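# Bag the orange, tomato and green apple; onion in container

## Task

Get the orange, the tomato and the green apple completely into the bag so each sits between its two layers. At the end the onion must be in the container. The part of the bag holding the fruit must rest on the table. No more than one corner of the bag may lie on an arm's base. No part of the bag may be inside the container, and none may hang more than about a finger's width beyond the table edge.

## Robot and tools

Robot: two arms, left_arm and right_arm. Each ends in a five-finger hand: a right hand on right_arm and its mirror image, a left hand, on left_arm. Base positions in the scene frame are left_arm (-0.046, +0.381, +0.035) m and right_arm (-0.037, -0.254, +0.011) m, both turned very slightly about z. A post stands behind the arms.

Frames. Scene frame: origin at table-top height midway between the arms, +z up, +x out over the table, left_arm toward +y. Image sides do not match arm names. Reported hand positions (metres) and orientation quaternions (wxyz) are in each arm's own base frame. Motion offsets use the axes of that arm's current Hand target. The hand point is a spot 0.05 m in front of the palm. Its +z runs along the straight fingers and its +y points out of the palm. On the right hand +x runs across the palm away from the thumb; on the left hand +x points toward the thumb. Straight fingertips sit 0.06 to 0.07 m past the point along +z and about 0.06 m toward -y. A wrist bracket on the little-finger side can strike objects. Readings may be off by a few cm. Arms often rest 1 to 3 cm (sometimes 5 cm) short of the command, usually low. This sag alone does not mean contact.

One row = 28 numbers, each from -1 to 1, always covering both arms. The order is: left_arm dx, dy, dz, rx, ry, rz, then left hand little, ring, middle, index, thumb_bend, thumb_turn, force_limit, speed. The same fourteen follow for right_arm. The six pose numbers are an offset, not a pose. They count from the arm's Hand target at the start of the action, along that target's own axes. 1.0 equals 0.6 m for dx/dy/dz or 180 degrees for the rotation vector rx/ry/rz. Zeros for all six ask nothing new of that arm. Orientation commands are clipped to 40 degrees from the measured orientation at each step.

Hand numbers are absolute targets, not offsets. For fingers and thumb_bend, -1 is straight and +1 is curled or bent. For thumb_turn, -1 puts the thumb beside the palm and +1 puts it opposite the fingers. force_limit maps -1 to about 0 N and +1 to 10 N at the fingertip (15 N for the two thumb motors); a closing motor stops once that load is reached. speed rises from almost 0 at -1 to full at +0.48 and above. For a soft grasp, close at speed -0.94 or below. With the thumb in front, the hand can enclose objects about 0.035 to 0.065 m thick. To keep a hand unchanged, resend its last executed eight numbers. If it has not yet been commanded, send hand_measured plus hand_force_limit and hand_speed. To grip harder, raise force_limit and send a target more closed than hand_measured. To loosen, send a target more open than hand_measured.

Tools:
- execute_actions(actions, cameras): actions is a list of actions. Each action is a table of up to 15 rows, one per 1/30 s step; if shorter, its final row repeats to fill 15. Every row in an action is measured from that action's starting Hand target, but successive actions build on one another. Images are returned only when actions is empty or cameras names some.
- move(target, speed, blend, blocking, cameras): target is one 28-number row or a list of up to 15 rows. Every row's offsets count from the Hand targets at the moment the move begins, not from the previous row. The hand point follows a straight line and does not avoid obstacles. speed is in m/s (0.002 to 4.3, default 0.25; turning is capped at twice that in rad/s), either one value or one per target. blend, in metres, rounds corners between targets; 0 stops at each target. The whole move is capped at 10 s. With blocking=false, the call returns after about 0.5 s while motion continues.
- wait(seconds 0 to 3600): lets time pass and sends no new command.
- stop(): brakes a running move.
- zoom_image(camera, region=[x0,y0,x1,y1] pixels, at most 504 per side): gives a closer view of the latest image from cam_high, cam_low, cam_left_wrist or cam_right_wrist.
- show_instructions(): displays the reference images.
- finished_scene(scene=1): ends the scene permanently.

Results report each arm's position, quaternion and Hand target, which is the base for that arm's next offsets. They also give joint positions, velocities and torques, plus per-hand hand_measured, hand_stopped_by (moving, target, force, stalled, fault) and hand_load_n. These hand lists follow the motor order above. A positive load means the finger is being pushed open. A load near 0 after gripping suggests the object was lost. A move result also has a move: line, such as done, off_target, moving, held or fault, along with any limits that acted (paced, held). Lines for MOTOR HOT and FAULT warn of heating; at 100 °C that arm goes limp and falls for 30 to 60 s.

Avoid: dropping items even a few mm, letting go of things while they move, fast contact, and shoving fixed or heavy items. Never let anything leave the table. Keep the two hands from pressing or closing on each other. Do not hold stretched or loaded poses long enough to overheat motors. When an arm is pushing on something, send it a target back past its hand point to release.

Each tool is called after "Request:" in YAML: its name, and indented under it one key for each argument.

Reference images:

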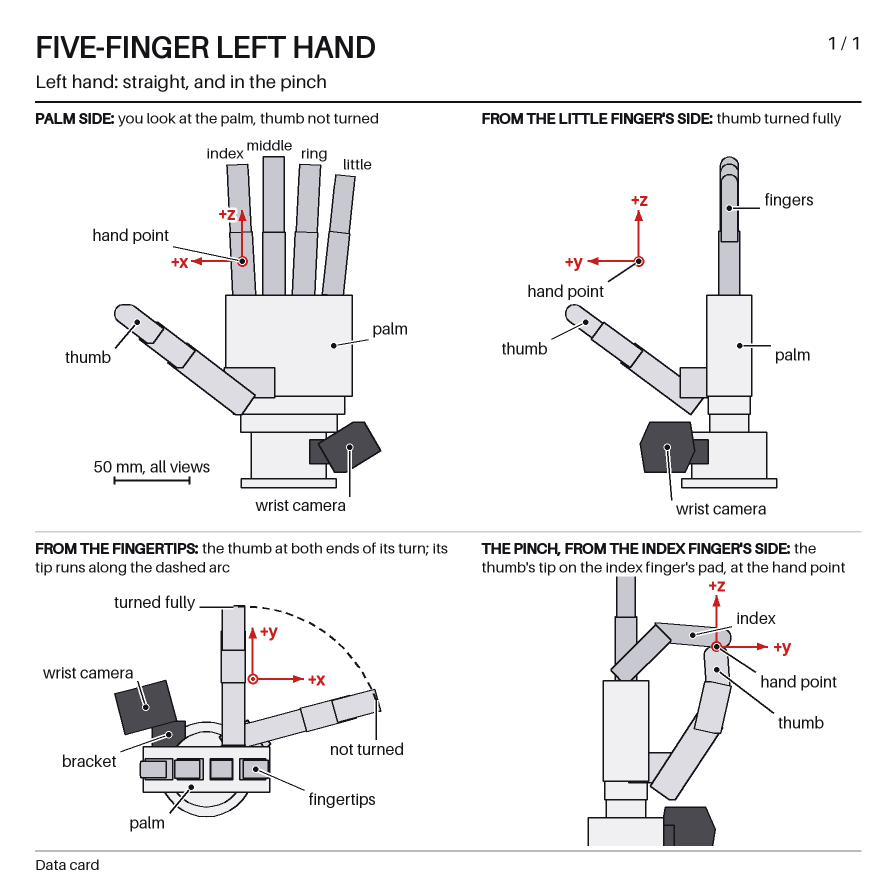

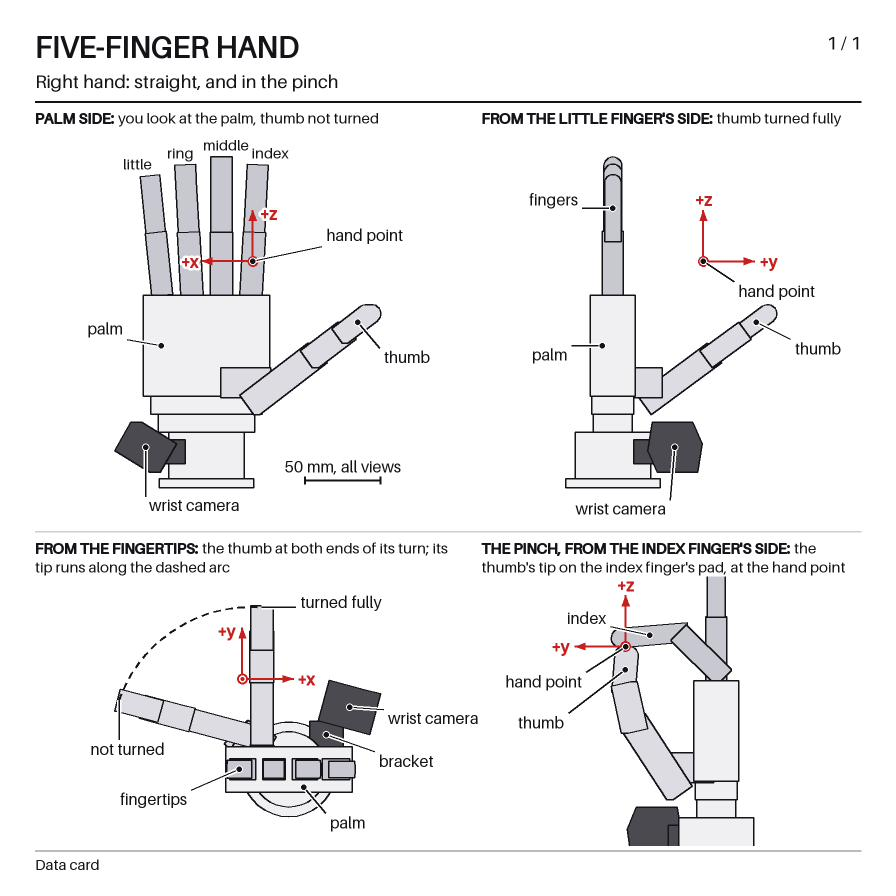

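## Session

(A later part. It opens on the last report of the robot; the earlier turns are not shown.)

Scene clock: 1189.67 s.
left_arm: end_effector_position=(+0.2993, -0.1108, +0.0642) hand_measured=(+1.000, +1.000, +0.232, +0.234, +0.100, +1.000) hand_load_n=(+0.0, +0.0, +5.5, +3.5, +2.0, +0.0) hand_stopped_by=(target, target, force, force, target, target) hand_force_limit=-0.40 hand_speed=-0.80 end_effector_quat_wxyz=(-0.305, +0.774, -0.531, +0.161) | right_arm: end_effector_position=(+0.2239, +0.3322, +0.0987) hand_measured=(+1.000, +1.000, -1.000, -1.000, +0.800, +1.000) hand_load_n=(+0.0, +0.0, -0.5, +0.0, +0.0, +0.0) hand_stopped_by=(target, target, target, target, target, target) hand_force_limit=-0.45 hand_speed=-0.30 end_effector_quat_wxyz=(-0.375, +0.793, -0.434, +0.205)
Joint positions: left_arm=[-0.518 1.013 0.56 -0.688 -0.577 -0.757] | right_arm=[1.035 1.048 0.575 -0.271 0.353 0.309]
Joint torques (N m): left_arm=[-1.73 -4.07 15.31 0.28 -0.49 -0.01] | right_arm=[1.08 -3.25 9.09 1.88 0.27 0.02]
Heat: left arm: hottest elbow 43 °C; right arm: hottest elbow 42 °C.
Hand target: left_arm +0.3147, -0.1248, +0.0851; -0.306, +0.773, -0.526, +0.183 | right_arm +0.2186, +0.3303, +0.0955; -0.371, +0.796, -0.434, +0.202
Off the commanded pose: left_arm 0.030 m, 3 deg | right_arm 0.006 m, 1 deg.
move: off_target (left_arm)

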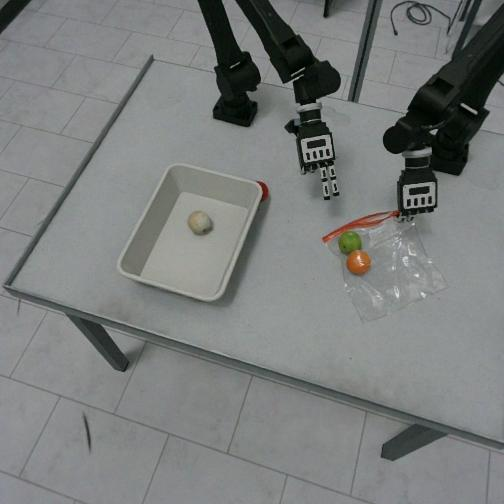

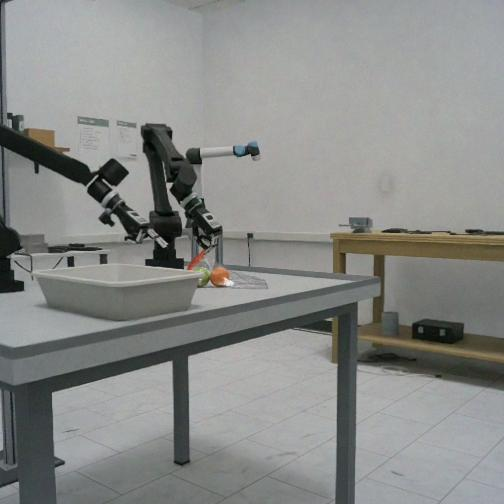

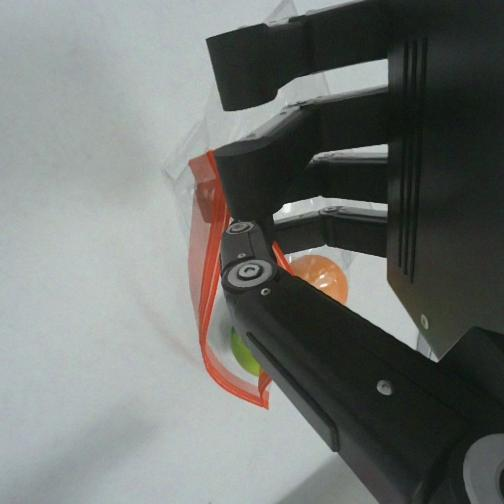

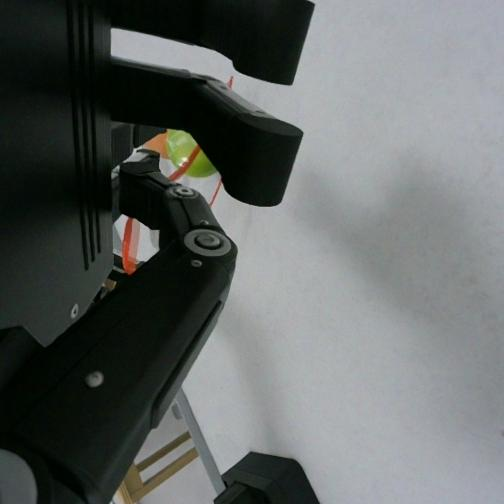

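Request:
move:
  target:
    - [-0.0244,0.067,0.0378,0,0,0,1,1,0.25,0.25,0.1,1,-0.4,-0.8,0,0,0,0,0,0,1,1,-1,-1,0.8,1,-0.45,-0.3]
  speed: 0.04
  cameras: ["all"]

Request:
zoom_image:
  camera: "cam_high"
  region: [280, 180, 440, 340]

Request:
zoom_image:
  camera: "cam_left_wrist"
  region: [60, 180, 360, 480]

Scene clock: 1192.63 s.
left_arm: end_effector_position=(+0.2972, -0.1118, +0.0465) hand_measured=(+1.000, +1.000, +0.232, +0.234, +0.100, +1.000) hand_load_n=(+0.0, +0.0, +5.5, +3.5, +2.0, +0.0) hand_stopped_by=(target, target, force, force, target, target) hand_force_limit=-0.40 hand_speed=-0.80 end_effector_quat_wxyz=(-0.307, +0.774, -0.524, +0.180) | right_arm: end_effector_position=(+0.2239, +0.3322, +0.0987) hand_measured=(+1.000, +1.000, -1.000, -1.000, +0.800, +1.000) hand_load_n=(+0.0, +0.0, +0.0, +0.0, +0.0, +0.0) hand_stopped_by=(target, target, target, target, target, target) hand_force_limit=-0.45 hand_speed=-0.30 end_effector_quat_wxyz=(-0.375, +0.793, -0.434, +0.205)
Joint positions: left_arm=[-0.527 1.013 0.496 -0.588 -0.582 -0.767] | right_arm=[1.035 1.048 0.575 -0.271 0.353 0.309]
Joint torques (N m): left_arm=[-1.73 -3.6 9.72 1.22 -0.48 -0.03] | right_arm=[1.08 -3.25 9.07 1.87 0.27 0.02]
Heat: left arm: hottest elbow 42 °C; right arm: hottest elbow 42 °C.
Hand target: left_arm +0.2947, -0.1154, +0.0421; -0.306, +0.773, -0.526, +0.183 | right_arm +0.2186, +0.3303, +0.0955; -0.371, +0.796, -0.434, +0.202
Off the commanded pose: left_arm 0.006 m, 0 deg | right_arm 0.006 m, 1 deg.
move: done

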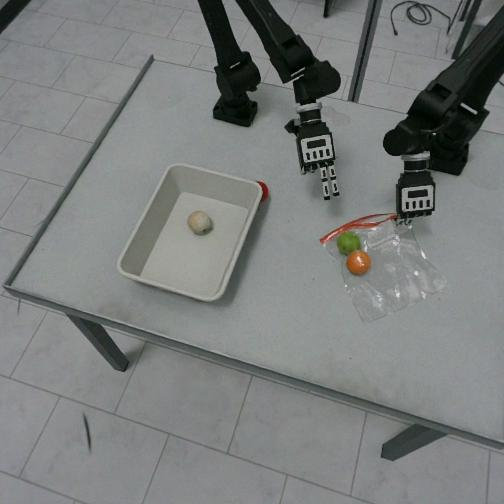

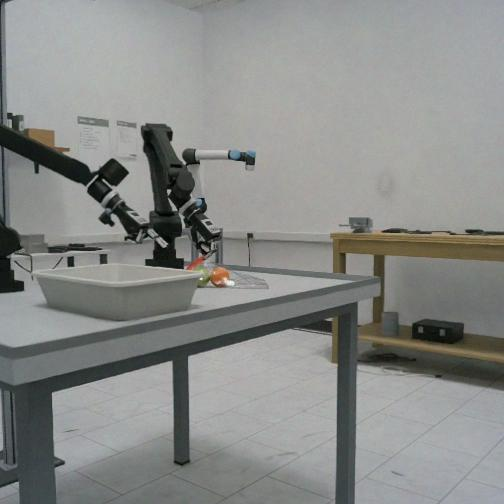

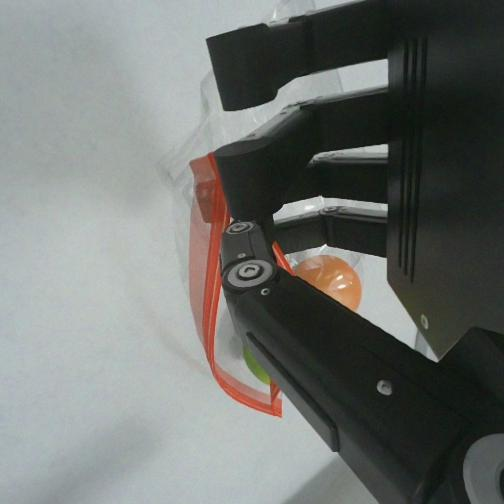

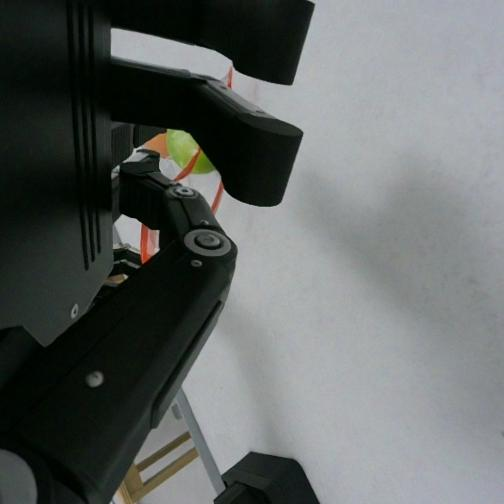

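Scaled by 3.150.

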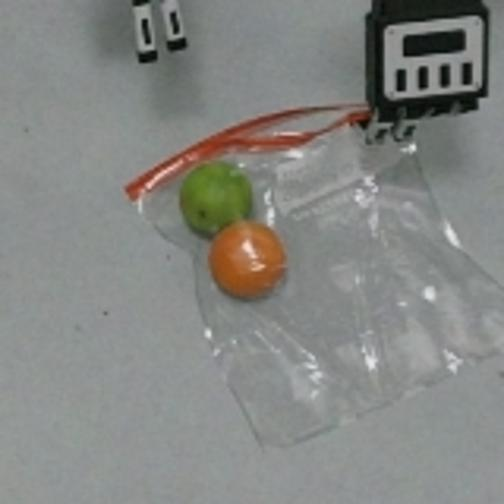

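Scaled by 1.680.

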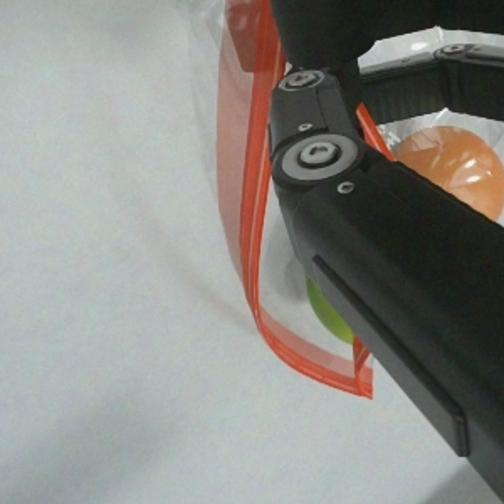

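Request:
zoom_image:
  camera: "cam_high"
  region: [220, 150, 300, 230]

Scaled by 6.300.

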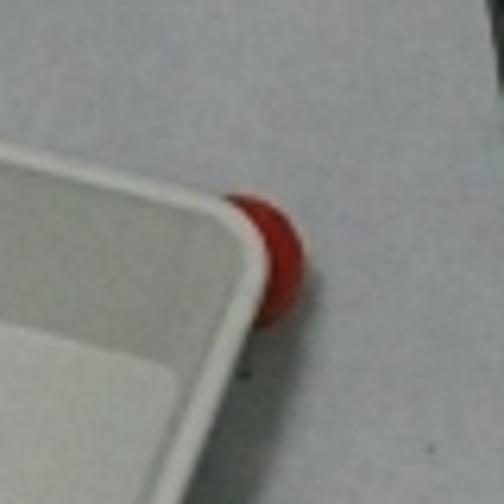

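Request:
move:
  target:
    - [0,0,0,0,0,0,1,1,0.25,0.25,0.1,1,-0.4,-0.8,0.2742,-0.084,-0.1705,-0.1481,0.3101,0.5373,1,1,-1,-1,-1,1,-0.45,-0.3]
  speed: 0.22
  cameras: ["all"]

Request:
zoom_image:
  camera: "cam_high"
  region: [200, 110, 330, 240]

Scene clock: 1215.53 s.
left_arm: end_effector_position=(+0.2972, -0.1118, +0.0465) hand_measured=(+1.000, +1.000, +0.232, +0.234, +0.100, +1.000) hand_load_n=(+0.0, +0.0, +5.5, +3.5, +1.5, +0.0) hand_stopped_by=(target, target, force, force, target, target) hand_force_limit=-0.40 hand_speed=-0.80 end_effector_quat_wxyz=(-0.307, +0.774, -0.524, +0.180) | right_arm: end_effector_position=(+0.2592, +0.1638, +0.1887) hand_measured=(+1.000, +1.000, -1.000, -1.000, -1.000, +1.000) hand_load_n=(+0.0, +0.5, +0.0, +0.0, +0.0, +0.0) hand_stopped_by=(target, target, target, target, target, target) hand_force_limit=-0.45 hand_speed=-0.30 end_effector_quat_wxyz=(+0.004, -0.119, +0.989, -0.091)
Joint positions: left_arm=[-0.527 1.013 0.496 -0.588 -0.582 -0.767] | right_arm=[0.514 1.062 0.984 -1.557 0.17 1.852]
Joint torques (N m): left_arm=[-1.79 -3.6 9.73 1.29 -0.48 -0.03] | right_arm=[-0.26 -1.73 12.6 0.25 -0.01 0.03]
Heat: left arm: hottest elbow 41 °C; right arm: hottest elbow 43 °C.
Hand target: left_arm +0.2946, -0.1153, +0.0421; -0.306, +0.773, -0.526, +0.183 | right_arm +0.2691, +0.1670, +0.2000; +0.010, -0.110, +0.990, -0.087
Off the commanded pose: left_arm 0.006 m, 0 deg | right_arm 0.015 m, 1 deg.
move: off_target (right_arm)

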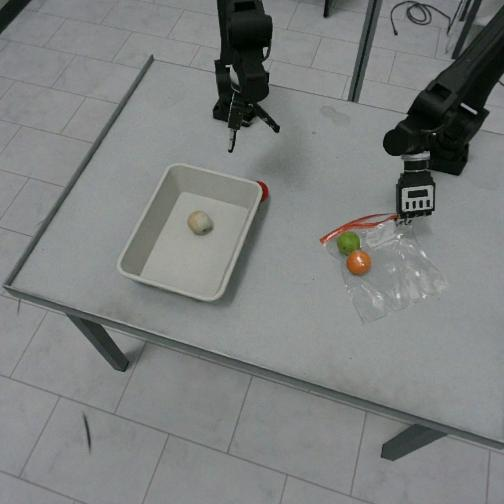

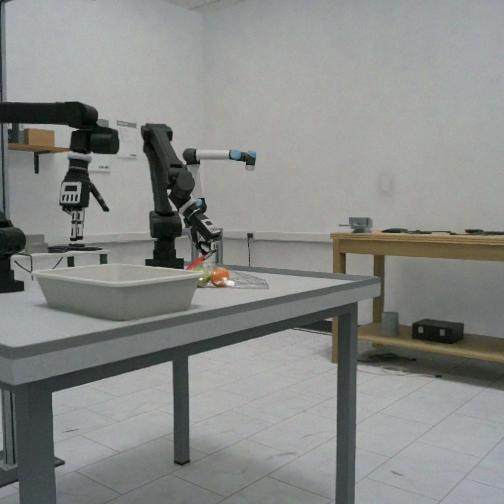

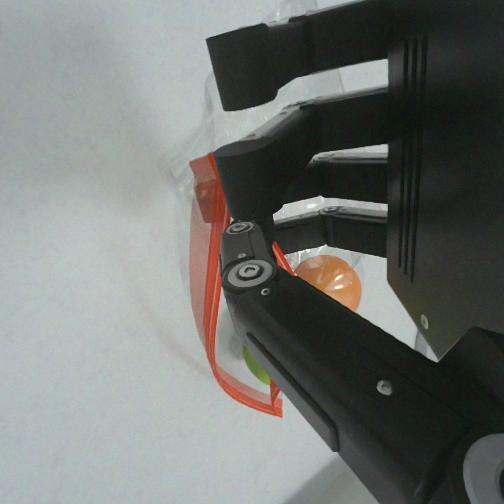

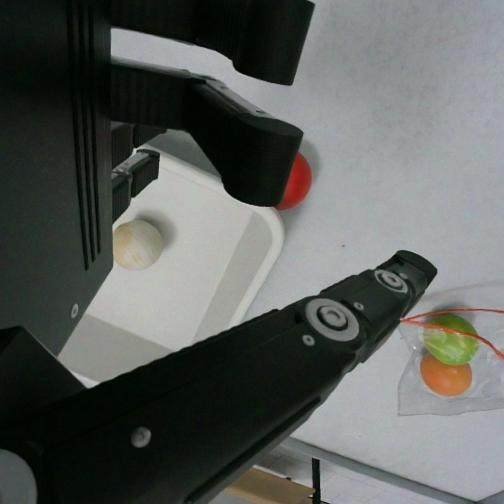

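Scaled by 3.877.

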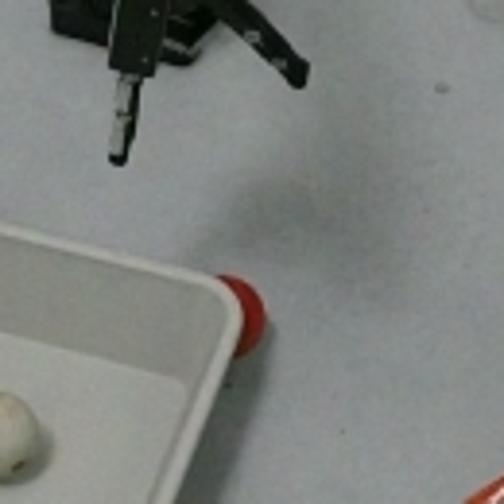

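Request:
move:
  target:
    - [0,0,0,0,0,0,1,1,0.25,0.25,0.1,1,-0.4,-0.8,-0.0013,0.051,0.1433,0,0,0,1,1,-1,-1,-1,1,-0.45,-0.3]
  speed: 0.1
  cameras: ["cam_high","cam_right_wrist"]

Request:
zoom_image:
  camera: "cam_high"
  region: [200, 110, 330, 240]

Scene clock: 1220.37 s.
left_arm: end_effector_position=(+0.2972, -0.1118, +0.0465) hand_measured=(+1.000, +1.000, +0.232, +0.234, +0.100, +1.000) hand_load_n=(+0.5, +0.0, +5.5, +3.5, +1.5, +0.0) hand_stopped_by=(target, target, force, force, target, target) hand_force_limit=-0.40 hand_speed=-0.80 end_effector_quat_wxyz=(-0.307, +0.774, -0.524, +0.180) | right_arm: end_effector_position=(+0.2667, +0.1786, +0.1134) hand_measured=(+1.000, +1.000, -1.000, -1.000, -1.000, +1.000) hand_load_n=(+0.0, +0.0, +0.0, +0.0, +0.0, +0.0) hand_stopped_by=(target, target, target, target, target, target) hand_force_limit=-0.45 hand_speed=-0.30 end_effector_quat_wxyz=(+0.011, -0.110, +0.990, -0.087)
Joint positions: left_arm=[-0.527 1.013 0.496 -0.588 -0.582 -0.767] | right_arm=[0.548 1.132 0.831 -1.325 0.167 1.903]
Joint torques (N m): left_arm=[-1.79 -3.6 9.7 1.29 -0.48 -0.03] | right_arm=[1.08 -2.67 8.54 1.1 0 0.02]
Heat: left arm: hottest elbow 41 °C; right arm: hottest elbow 43 °C.
Hand target: left_arm +0.2946, -0.1153, +0.0421; -0.306, +0.773, -0.526, +0.183 | right_arm +0.2665, +0.1820, +0.1099; +0.010, -0.110, +0.990, -0.087
Off the commanded pose: left_arm 0.006 m, 0 deg | right_arm 0.005 m, 0 deg.
move: done

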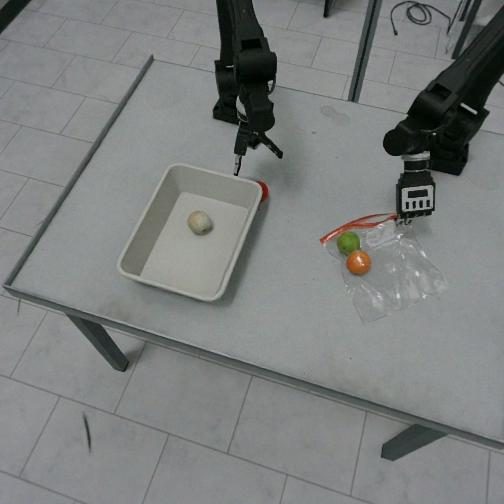

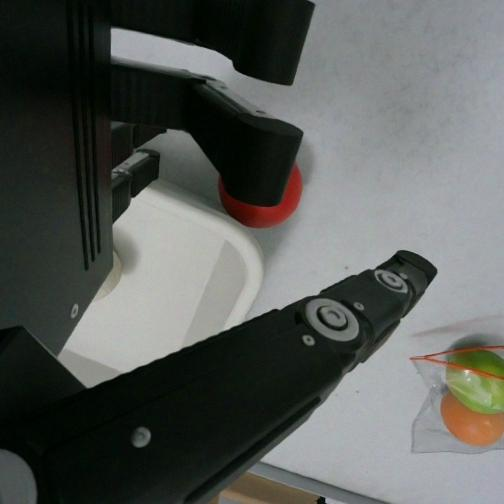

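Scaled by 3.877.

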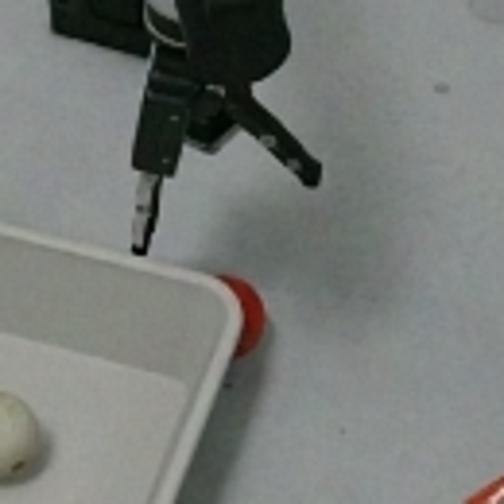

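Request:
move:
  target:
    - [0,0,0,0,0,0,1,1,0.25,0.25,0.1,1,-0.4,-0.8,0.0098,0.0142,0.0678,0,0,0,1,1,-1,-1,-1,1,-0.45,-0.3]
  speed: 0.06
  cameras: ["cam_high","cam_right_wrist"]

Request:
zoom_image:
  camera: "cam_high"
  region: [200, 110, 330, 240]

Scene clock: 1222.57 s.
left_arm: end_effector_position=(+0.2972, -0.1118, +0.0465) hand_measured=(+1.000, +1.000, +0.232, +0.234, +0.100, +1.000) hand_load_n=(+0.0, +0.0, +6.0, +3.5, +2.0, +0.0) hand_stopped_by=(target, target, force, force, target, target) hand_force_limit=-0.40 hand_speed=-0.80 end_effector_quat_wxyz=(-0.307, +0.774, -0.524, +0.180) | right_arm: end_effector_position=(+0.2619, +0.1791, +0.0731) hand_measured=(+1.000, +1.000, -1.000, -1.000, -1.000, +1.000) hand_load_n=(+0.0, +0.0, +0.0, +0.0, +0.0, +0.0) hand_stopped_by=(target, target, target, target, target, target) hand_force_limit=-0.45 hand_speed=-0.30 end_effector_quat_wxyz=(+0.012, -0.109, +0.990, -0.087)
Joint positions: left_arm=[-0.527 1.013 0.496 -0.588 -0.582 -0.767] | right_arm=[0.559 1.163 0.741 -1.202 0.167 1.915]
Joint torques (N m): left_arm=[-1.79 -3.55 9.73 1.29 -0.48 -0.03] | right_arm=[1.2 -2.49 8.06 1.11 -0.01 0.03]
Heat: left arm: hottest elbow 40 °C; right arm: hottest elbow 43 °C.
Hand target: left_arm +0.2946, -0.1153, +0.0421; -0.306, +0.773, -0.526, +0.183 | right_arm +0.2606, +0.1821, +0.0684; +0.010, -0.110, +0.990, -0.087
Off the commanded pose: left_arm 0.006 m, 0 deg | right_arm 0.006 m, 0 deg.
move: done

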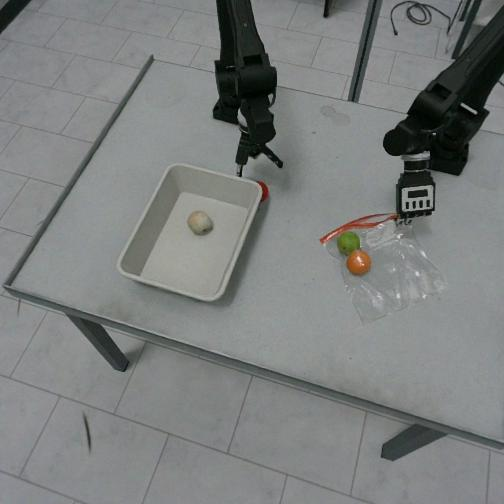

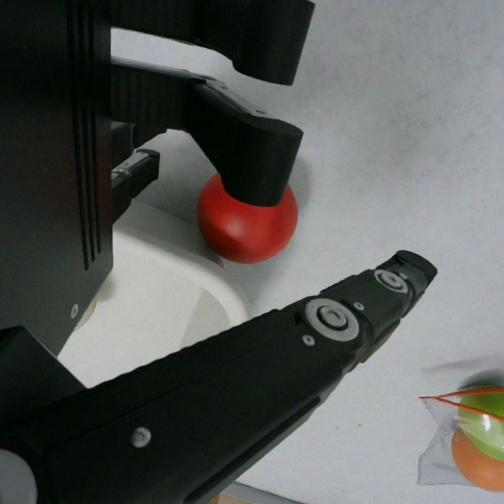

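Scaled by 3.877.

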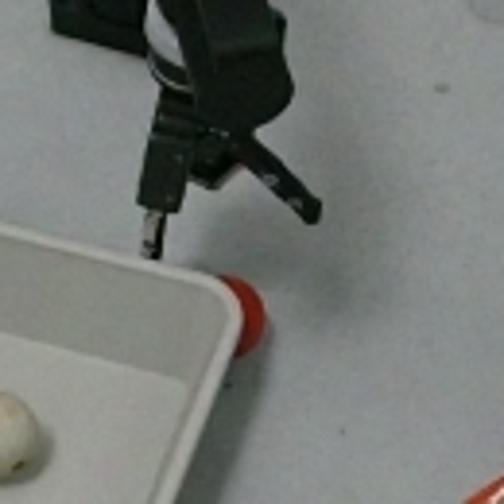

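Request:
move:
  target:
    - [0,0,0,0,0,0,1,1,0.25,0.25,0.1,1,-0.4,-0.8,-0.0427,0.1798,-0.0385,0,0,0,1,1,-1,-1,-1,1,-0.45,-0.3]
  speed: 0.05
  cameras: ["cam_high","cam_right_wrist"]

Request:
zoom_image:
  camera: "cam_high"
  region: [200, 110, 330, 240]

Scene clock: 1228.50 s.
left_arm: end_effector_position=(+0.2972, -0.1118, +0.0465) hand_measured=(+1.000, +1.000, +0.232, +0.234, +0.100, +1.000) hand_load_n=(+0.0, +0.0, +6.0, +4.0, +1.5, +0.0) hand_stopped_by=(target, target, force, force, target, target) hand_force_limit=-0.40 hand_speed=-0.80 end_effector_quat_wxyz=(-0.307, +0.774, -0.524, +0.180) | right_arm: end_effector_position=(+0.2533, +0.2814, +0.0657) hand_measured=(+1.000, +1.000, -1.000, -1.000, -1.000, +1.000) hand_load_n=(+0.0, +0.0, +0.0, +0.0, +0.0, +0.0) hand_stopped_by=(target, target, target, target, target, target) hand_force_limit=-0.45 hand_speed=-0.30 end_effector_quat_wxyz=(-0.011, -0.155, +0.985, -0.072)
Joint positions: left_arm=[-0.527 1.013 0.496 -0.588 -0.582 -0.767] | right_arm=[0.789 1.366 0.893 -1.202 0.103 2.053]
Joint torques (N m): left_arm=[-1.79 -3.6 9.73 1.29 -0.48 -0.02] | right_arm=[1.08 -4.54 11.22 0.75 -0.05 0.02]
Heat: left arm: hottest elbow 40 °C; right arm: hottest elbow 43 °C.
Hand target: left_arm +0.2946, -0.1153, +0.0421; -0.306, +0.773, -0.526, +0.183 | right_arm +0.2613, +0.2952, +0.0723; +0.010, -0.110, +0.990, -0.087
Off the commanded pose: left_arm 0.006 m, 0 deg | right_arm 0.017 m, 6 deg.
joint sent to its limit (right arm) — joint 6 (wrist roll), upper limit. The joint targets are off in orientation, not in position.
move: off_target (right_arm)

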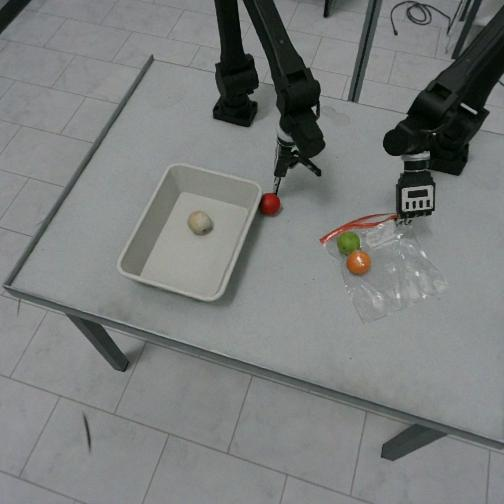

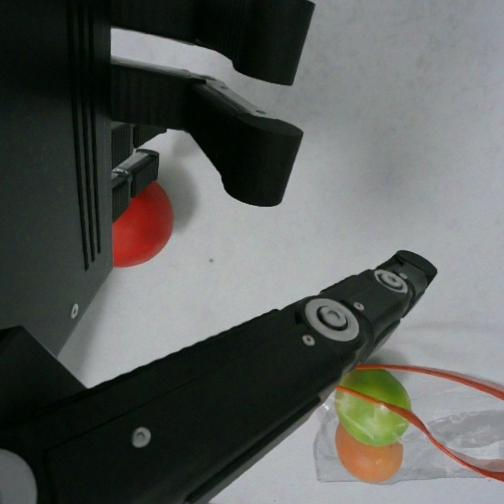

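Scaled by 3.877.

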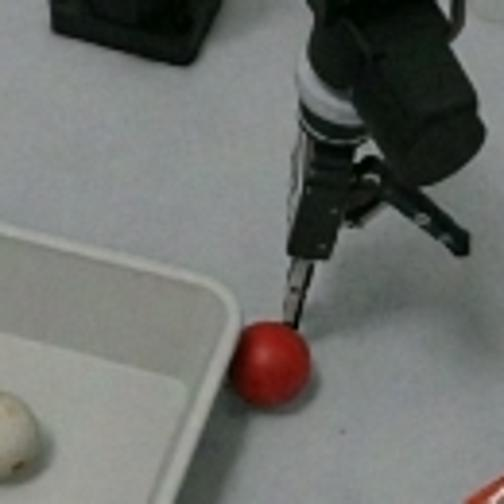

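Request:
move:
  target:
    - [0,0,0,0,0,0,1,1,0.25,0.25,0.1,1,-0.4,-0.8,0,-0.037,-0.2101,0,0,0,1,1,-1,-1,-1,1,-0.45,-0.3]
    - [0,0,0,0,0,0,1,1,0.25,0.25,0.1,1,-0.4,-0.8,-0.0682,-0.1432,-0.1063,0.3928,-0.1037,-0.6230,1,1,-0.6,-0.6,-1,1,-0.45,-0.3]
  speed: [0.1, 0.22]
  cameras: ["all"]

Request:
zoom_image:
  camera: "cam_high"
  region: [200, 110, 330, 240]

Scene clock: 1244.53 s.
left_arm: end_effector_position=(+0.2972, -0.1118, +0.0465) hand_measured=(+1.000, +1.000, +0.232, +0.234, +0.100, +1.000) hand_load_n=(+0.0, +0.0, +5.5, +3.5, +1.5, -0.5) hand_stopped_by=(target, target, force, force, target, target) hand_force_limit=-0.40 hand_speed=-0.80 end_effector_quat_wxyz=(-0.307, +0.774, -0.524, +0.180) | right_arm: end_effector_position=(+0.3194, +0.2300, +0.1493) hand_measured=(+1.000, +1.000, -0.600, -0.600, -1.000, +1.000) hand_load_n=(+0.0, +0.0, +0.0, +0.0, +0.0, +0.0) hand_stopped_by=(target, target, target, target, target, target) hand_force_limit=-0.45 hand_speed=-0.30 end_effector_quat_wxyz=(-0.110, +0.813, -0.263, +0.508)
Joint positions: left_arm=[-0.527 1.013 0.496 -0.588 -0.582 -0.767] | right_arm=[1.009 1.172 0.738 -0.426 0.919 -0.298]
Joint torques (N m): left_arm=[-1.79 -3.6 9.72 1.29 -0.49 -0.03] | right_arm=[1.03 -4.95 8.8 2.56 0.39 -0.16]
Heat: left arm: hottest elbow 40 °C; right arm: hottest elbow 44 °C.
Hand target: left_arm +0.2946, -0.1153, +0.0421; -0.306, +0.773, -0.526, +0.183 | right_arm +0.3173, +0.2325, +0.1501; -0.118, +0.813, -0.259, +0.509
Off the commanded pose: left_arm 0.006 m, 0 deg | right_arm 0.003 m, 1 deg.
move: done

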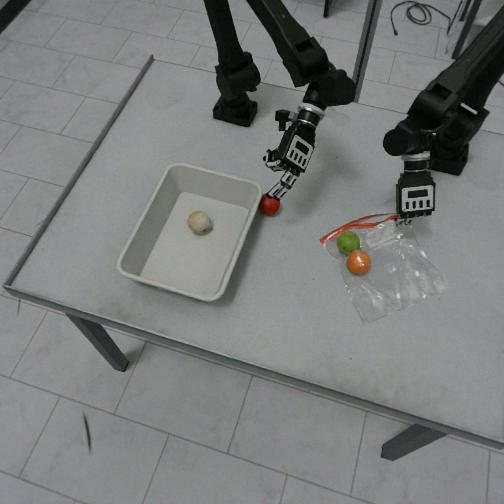

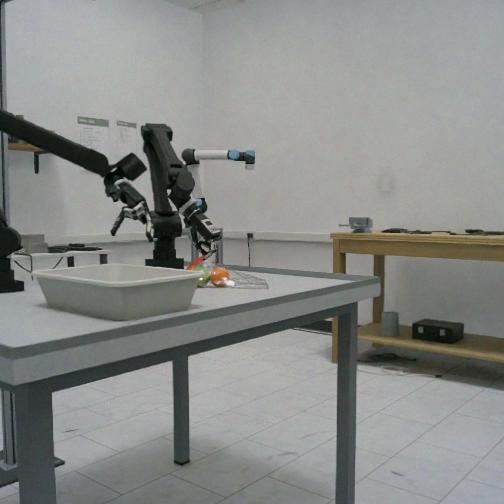

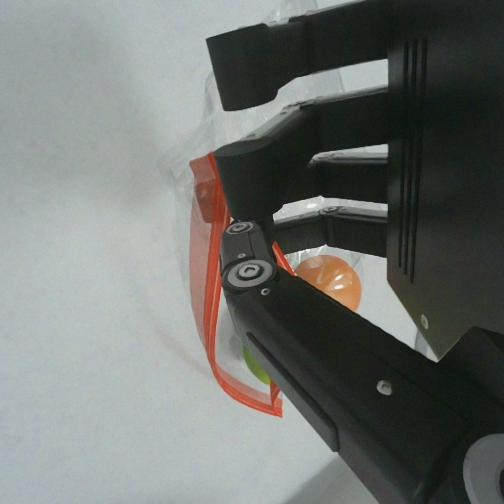

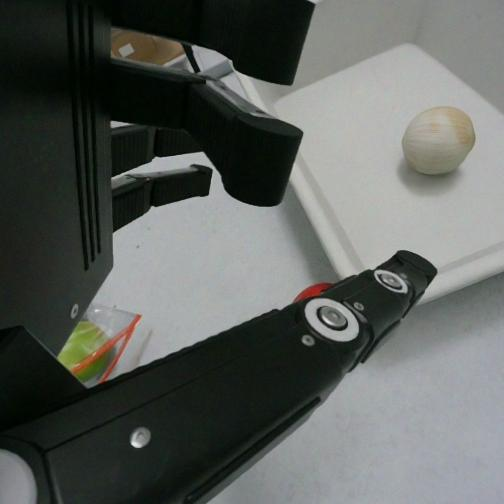

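Scaled by 3.877.

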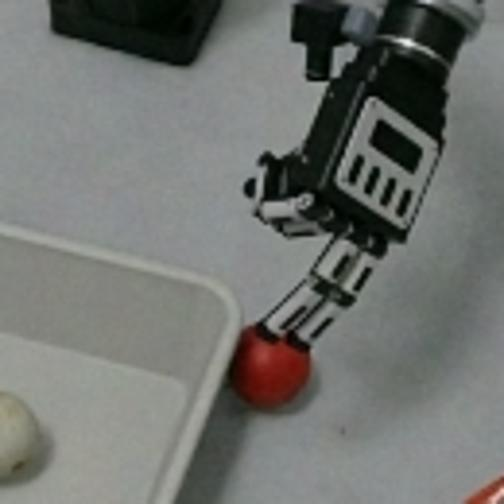

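Request:
move:
  target:
    - [0,0,0,0,0,0,1,1,0.25,0.25,0.1,1,-0.4,-0.8,-0.1117,0.0615,0.0622,0,0,0,1,1,-0.6,-0.6,-1,1,-0.45,-0.3]
  speed: 0.08
  cameras: ["cam_high","cam_right_wrist"]

Request:
zoom_image:
  camera: "cam_high"
  region: [200, 110, 330, 240]

Scene clock: 1248.67 s.
left_arm: end_effector_position=(+0.2972, -0.1118, +0.0465) hand_measured=(+1.000, +1.000, +0.232, +0.234, +0.100, +1.000) hand_load_n=(+0.0, +0.0, +6.0, +3.5, +1.5, +0.0) hand_stopped_by=(target, target, force, force, target, target) hand_force_limit=-0.40 hand_speed=-0.80 end_effector_quat_wxyz=(-0.307, +0.774, -0.524, +0.180) | right_arm: end_effector_position=(+0.3179, +0.2317, +0.0686) hand_measured=(+1.000, +1.000, -0.600, -0.600, -1.000, +1.000) hand_load_n=(+0.0, +0.0, +0.0, +0.0, +0.5, +0.5) hand_stopped_by=(target, target, target, target, target, target) hand_force_limit=-0.45 hand_speed=-0.30 end_effector_quat_wxyz=(-0.115, +0.812, -0.262, +0.509)
Joint positions: left_arm=[-0.527 1.013 0.496 -0.588 -0.582 -0.767] | right_arm=[1.015 1.32 0.606 -0.138 0.919 -0.298]
Joint torques (N m): left_arm=[-1.79 -3.6 9.7 1.28 -0.48 -0.03] | right_arm=[1.14 -4.25 7.8 2.58 0.57 -0.07]
Heat: left arm: hottest elbow 39 °C; right arm: hottest elbow 44 °C.
Hand target: left_arm +0.2946, -0.1153, +0.0421; -0.306, +0.773, -0.526, +0.183 | right_arm +0.3159, +0.2351, +0.0650; -0.117, +0.813, -0.259, +0.509
Off the commanded pose: left_arm 0.006 m, 0 deg | right_arm 0.005 m, 0 deg.
move: done

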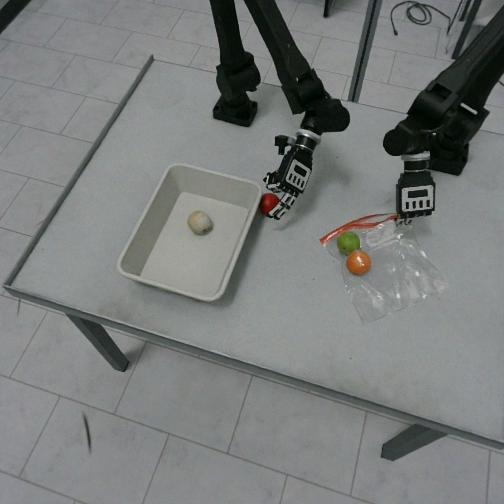

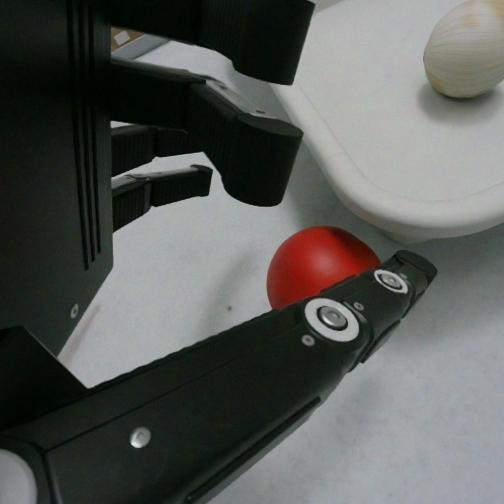

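Scaled by 3.877.

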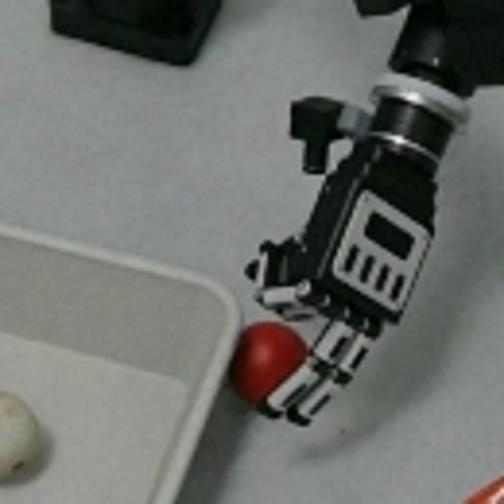

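Request:
move:
  target:
    - [0,0,0,0,0,0,1,1,0.25,0.25,0.1,1,-0.4,-0.8,-0.068,0.0353,0.0353,0,0,0,1,1,-0.6,-0.6,-1,1,-0.45,-0.3]
  speed: 0.05
  cameras: ["cam_high","cam_right_wrist"]

Request:
zoom_image:
  camera: "cam_high"
  region: [200, 110, 330, 240]

Scene clock: 1252.10 s.
left_arm: end_effector_position=(+0.2972, -0.1118, +0.0465) hand_measured=(+1.000, +1.000, +0.232, +0.234, +0.100, +1.000) hand_load_n=(+0.0, +0.0, +5.5, +3.5, +1.5, +0.0) hand_stopped_by=(target, target, force, force, target, target) hand_force_limit=-0.40 hand_speed=-0.80 end_effector_quat_wxyz=(-0.307, +0.774, -0.524, +0.180) | right_arm: end_effector_position=(+0.3170, +0.2355, +0.0195) hand_measured=(+1.000, +1.000, -0.600, -0.600, -1.000, +1.000) hand_load_n=(+0.0, +0.0, +0.0, +0.0, +0.0, +0.0) hand_stopped_by=(target, target, target, target, target, target) hand_force_limit=-0.45 hand_speed=-0.30 end_effector_quat_wxyz=(-0.115, +0.812, -0.261, +0.509)
Joint positions: left_arm=[-0.527 1.013 0.496 -0.588 -0.582 -0.767] | right_arm=[1.024 1.462 0.56 0.045 0.925 -0.294]
Joint torques (N m): left_arm=[-1.73 -3.6 9.69 1.28 -0.48 -0.03] | right_arm=[1.2 -4.78 6.45 2.59 0.57 -0.01]
Heat: left arm: hottest elbow 39 °C; right arm: hottest elbow 43 °C.
Hand target: left_arm +0.2946, -0.1153, +0.0421; -0.306, +0.773, -0.526, +0.183 | right_arm +0.3142, +0.2380, +0.0145; -0.118, +0.813, -0.259, +0.509
Off the commanded pose: left_arm 0.006 m, 0 deg | right_arm 0.006 m, 0 deg.
move: done

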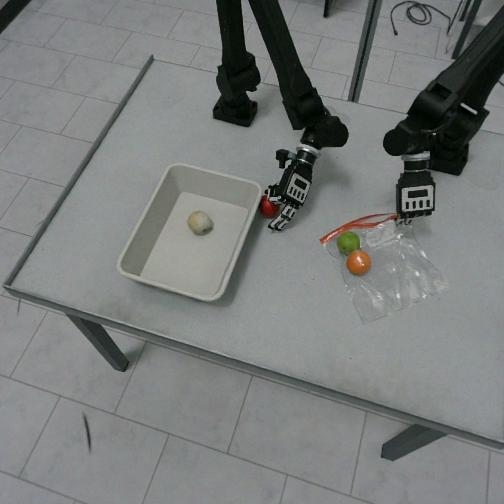

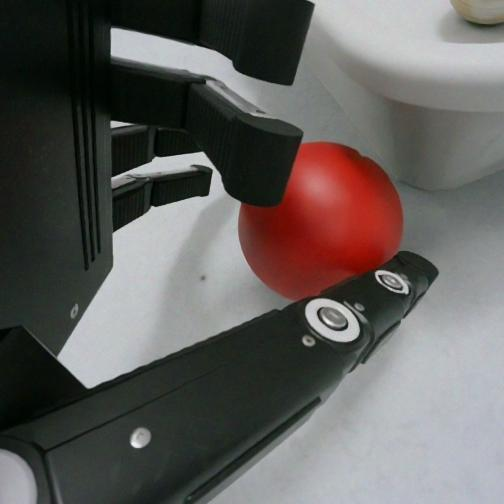

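Scaled by 3.877.

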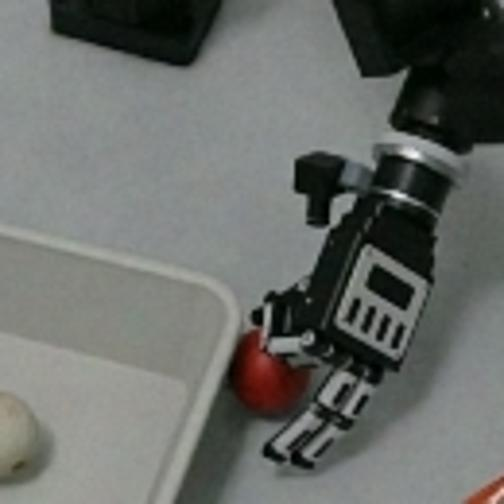

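Request:
move:
  target:
    - [0,0,0,0,0,0,1,1,0.25,0.25,0.1,1,-0.4,-0.8,0,-0.0115,0.011,0,0,0,1,1,-0.6,-0.6,-1,1,-0.45,-0.3]
  speed: 0.03
  cameras: ["cam_right_wrist"]

Scene clock: 1253.70 s.
left_arm: end_effector_position=(+0.2972, -0.1118, +0.0465) hand_measured=(+1.000, +1.000, +0.232, +0.234, +0.100, +1.000) hand_load_n=(+0.0, +0.0, +6.0, +3.5, +1.5, -0.5) hand_stopped_by=(target, target, force, force, target, target) hand_force_limit=-0.40 hand_speed=-0.80 end_effector_quat_wxyz=(-0.307, +0.774, -0.524, +0.180) | right_arm: end_effector_position=(+0.3169, +0.2359, +0.0139) hand_measured=(+1.000, +1.000, -0.600, -0.600, -1.000, +1.000) hand_load_n=(+0.0, +0.0, +0.0, +0.0, +0.0, +0.5) hand_stopped_by=(target, target, target, target, target, target) hand_force_limit=-0.45 hand_speed=-0.30 end_effector_quat_wxyz=(-0.113, +0.814, -0.259, +0.507)
Joint positions: left_arm=[-0.527 1.013 0.496 -0.588 -0.582 -0.767] | right_arm=[1.024 1.479 0.56 0.055 0.922 -0.294]
Joint torques (N m): left_arm=[-1.79 -3.6 9.72 1.29 -0.48 -0.03] | right_arm=[0.21 -4.72 8.25 2.58 0.4 -0.14]
Heat: left arm: hottest elbow 39 °C; right arm: hottest elbow 43 °C.
Hand target: left_arm +0.2946, -0.1153, +0.0421; -0.306, +0.773, -0.526, +0.183 | right_arm +0.3221, +0.2433, +0.0147; -0.118, +0.813, -0.259, +0.509
Off the commanded pose: left_arm 0.006 m, 0 deg | right_arm 0.009 m, 1 deg.
move: done

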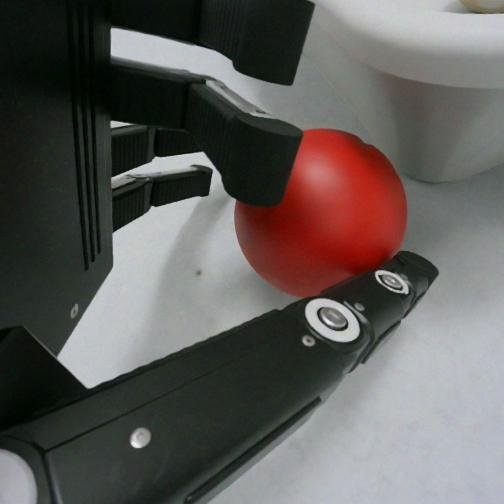

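Request:
move:
  target:
    - [0,0,0,0,0,0,1,1,0.25,0.25,0.1,1,-0.4,-0.8,0.0127,-0.0162,0.0008,0,0,0,1,1,-0.6,-0.6,-1,1,-0.45,-0.3]
  speed: 0.03
  cameras: ["cam_right_wrist"]

Scene clock: 1255.30 s.
left_arm: end_effector_position=(+0.2972, -0.1118, +0.0465) hand_measured=(+1.000, +1.000, +0.232, +0.234, +0.100, +1.000) hand_load_n=(+0.0, +0.0, +5.5, +3.5, +1.5, +0.0) hand_stopped_by=(target, target, force, force, target, target) hand_force_limit=-0.40 hand_speed=-0.80 end_effector_quat_wxyz=(-0.307, +0.774, -0.524, +0.180) | right_arm: end_effector_position=(+0.3197, +0.2400, +0.0171) hand_measured=(+1.000, +1.000, -0.600, -0.600, -1.000, +1.000) hand_load_n=(+0.5, +0.0, +0.0, +0.0, +0.0, +0.0) hand_stopped_by=(target, target, target, target, target, target) hand_force_limit=-0.45 hand_speed=-0.30 end_effector_quat_wxyz=(-0.114, +0.815, -0.256, +0.507)
Joint positions: left_arm=[-0.527 1.013 0.496 -0.588 -0.582 -0.767] | right_arm=[1.022 1.479 0.572 0.051 0.917 -0.304]
Joint torques (N m): left_arm=[-1.79 -3.55 9.72 1.29 -0.48 -0.03] | right_arm=[-0.44 -5.83 9.44 1.51 0.38 -0.16]
Heat: left arm: hottest elbow 39 °C; right arm: hottest elbow 43 °C.
Hand target: left_arm +0.2946, -0.1153, +0.0421; -0.306, +0.773, -0.526, +0.183 | right_arm +0.3281, +0.2472, +0.0247; -0.117, +0.813, -0.259, +0.509
Off the commanded pose: left_arm 0.006 m, 0 deg | right_arm 0.014 m, 1 deg.
move: off_target (right_arm)

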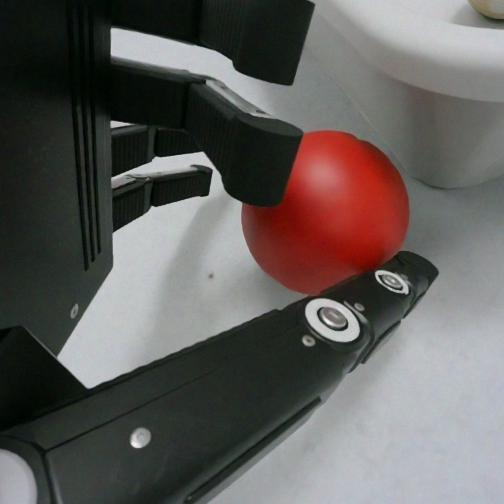

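Request:
move:
  target:
    - [0,0,0,0,0,0,1,1,0.25,0.25,0.1,1,-0.4,-0.8,0.0077,-0.0045,-0.0045,0,0,0,1,1,-0.6,-0.6,-1,1,-0.45,-0.3]
  speed: 0.03
  cameras: ["cam_right_wrist"]

Scene clock: 1257.60 s.
left_arm: end_effector_position=(+0.2972, -0.1118, +0.0465) hand_measured=(+1.000, +1.000, +0.232, +0.234, +0.100, +1.000) hand_load_n=(+0.0, +0.0, +5.5, +3.5, +1.5, +0.0) hand_stopped_by=(target, target, force, force, target, target) hand_force_limit=-0.40 hand_speed=-0.80 end_effector_quat_wxyz=(-0.307, +0.774, -0.524, +0.180) | right_arm: end_effector_position=(+0.3189, +0.2388, +0.0195) hand_measured=(+1.000, +1.000, -0.600, -0.600, -1.000, +1.000) hand_load_n=(+0.5, +0.5, +0.0, +0.0, +0.0, +0.5) hand_stopped_by=(target, target, target, target, target, target) hand_force_limit=-0.45 hand_speed=-0.30 end_effector_quat_wxyz=(-0.110, +0.817, -0.254, +0.506)
Joint positions: left_arm=[-0.527 1.013 0.496 -0.588 -0.582 -0.767] | right_arm=[1.022 1.47 0.575 0.029 0.916 -0.304]
Joint torques (N m): left_arm=[-1.79 -3.66 9.7 1.29 -0.48 -0.03] | right_arm=[-0.44 -6.42 9.62 1.48 0.4 -0.15]
Heat: left arm: hottest elbow 39 °C; right arm: hottest elbow 43 °C.
Hand target: left_arm +0.2946, -0.1153, +0.0421; -0.306, +0.773, -0.526, +0.183 | right_arm +0.3281, +0.2471, +0.0306; -0.117, +0.813, -0.259, +0.509
Off the commanded pose: left_arm 0.006 m, 0 deg | right_arm 0.017 m, 1 deg.
move: off_target (right_arm)

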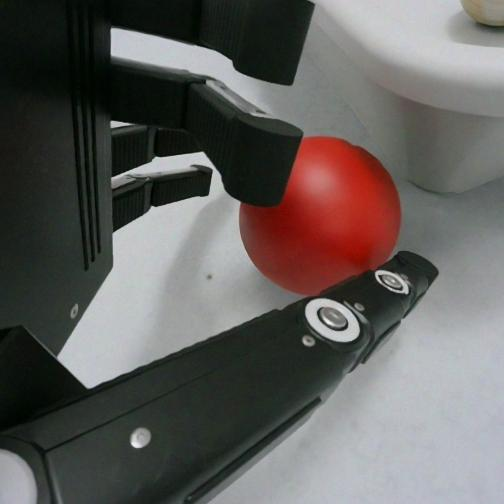

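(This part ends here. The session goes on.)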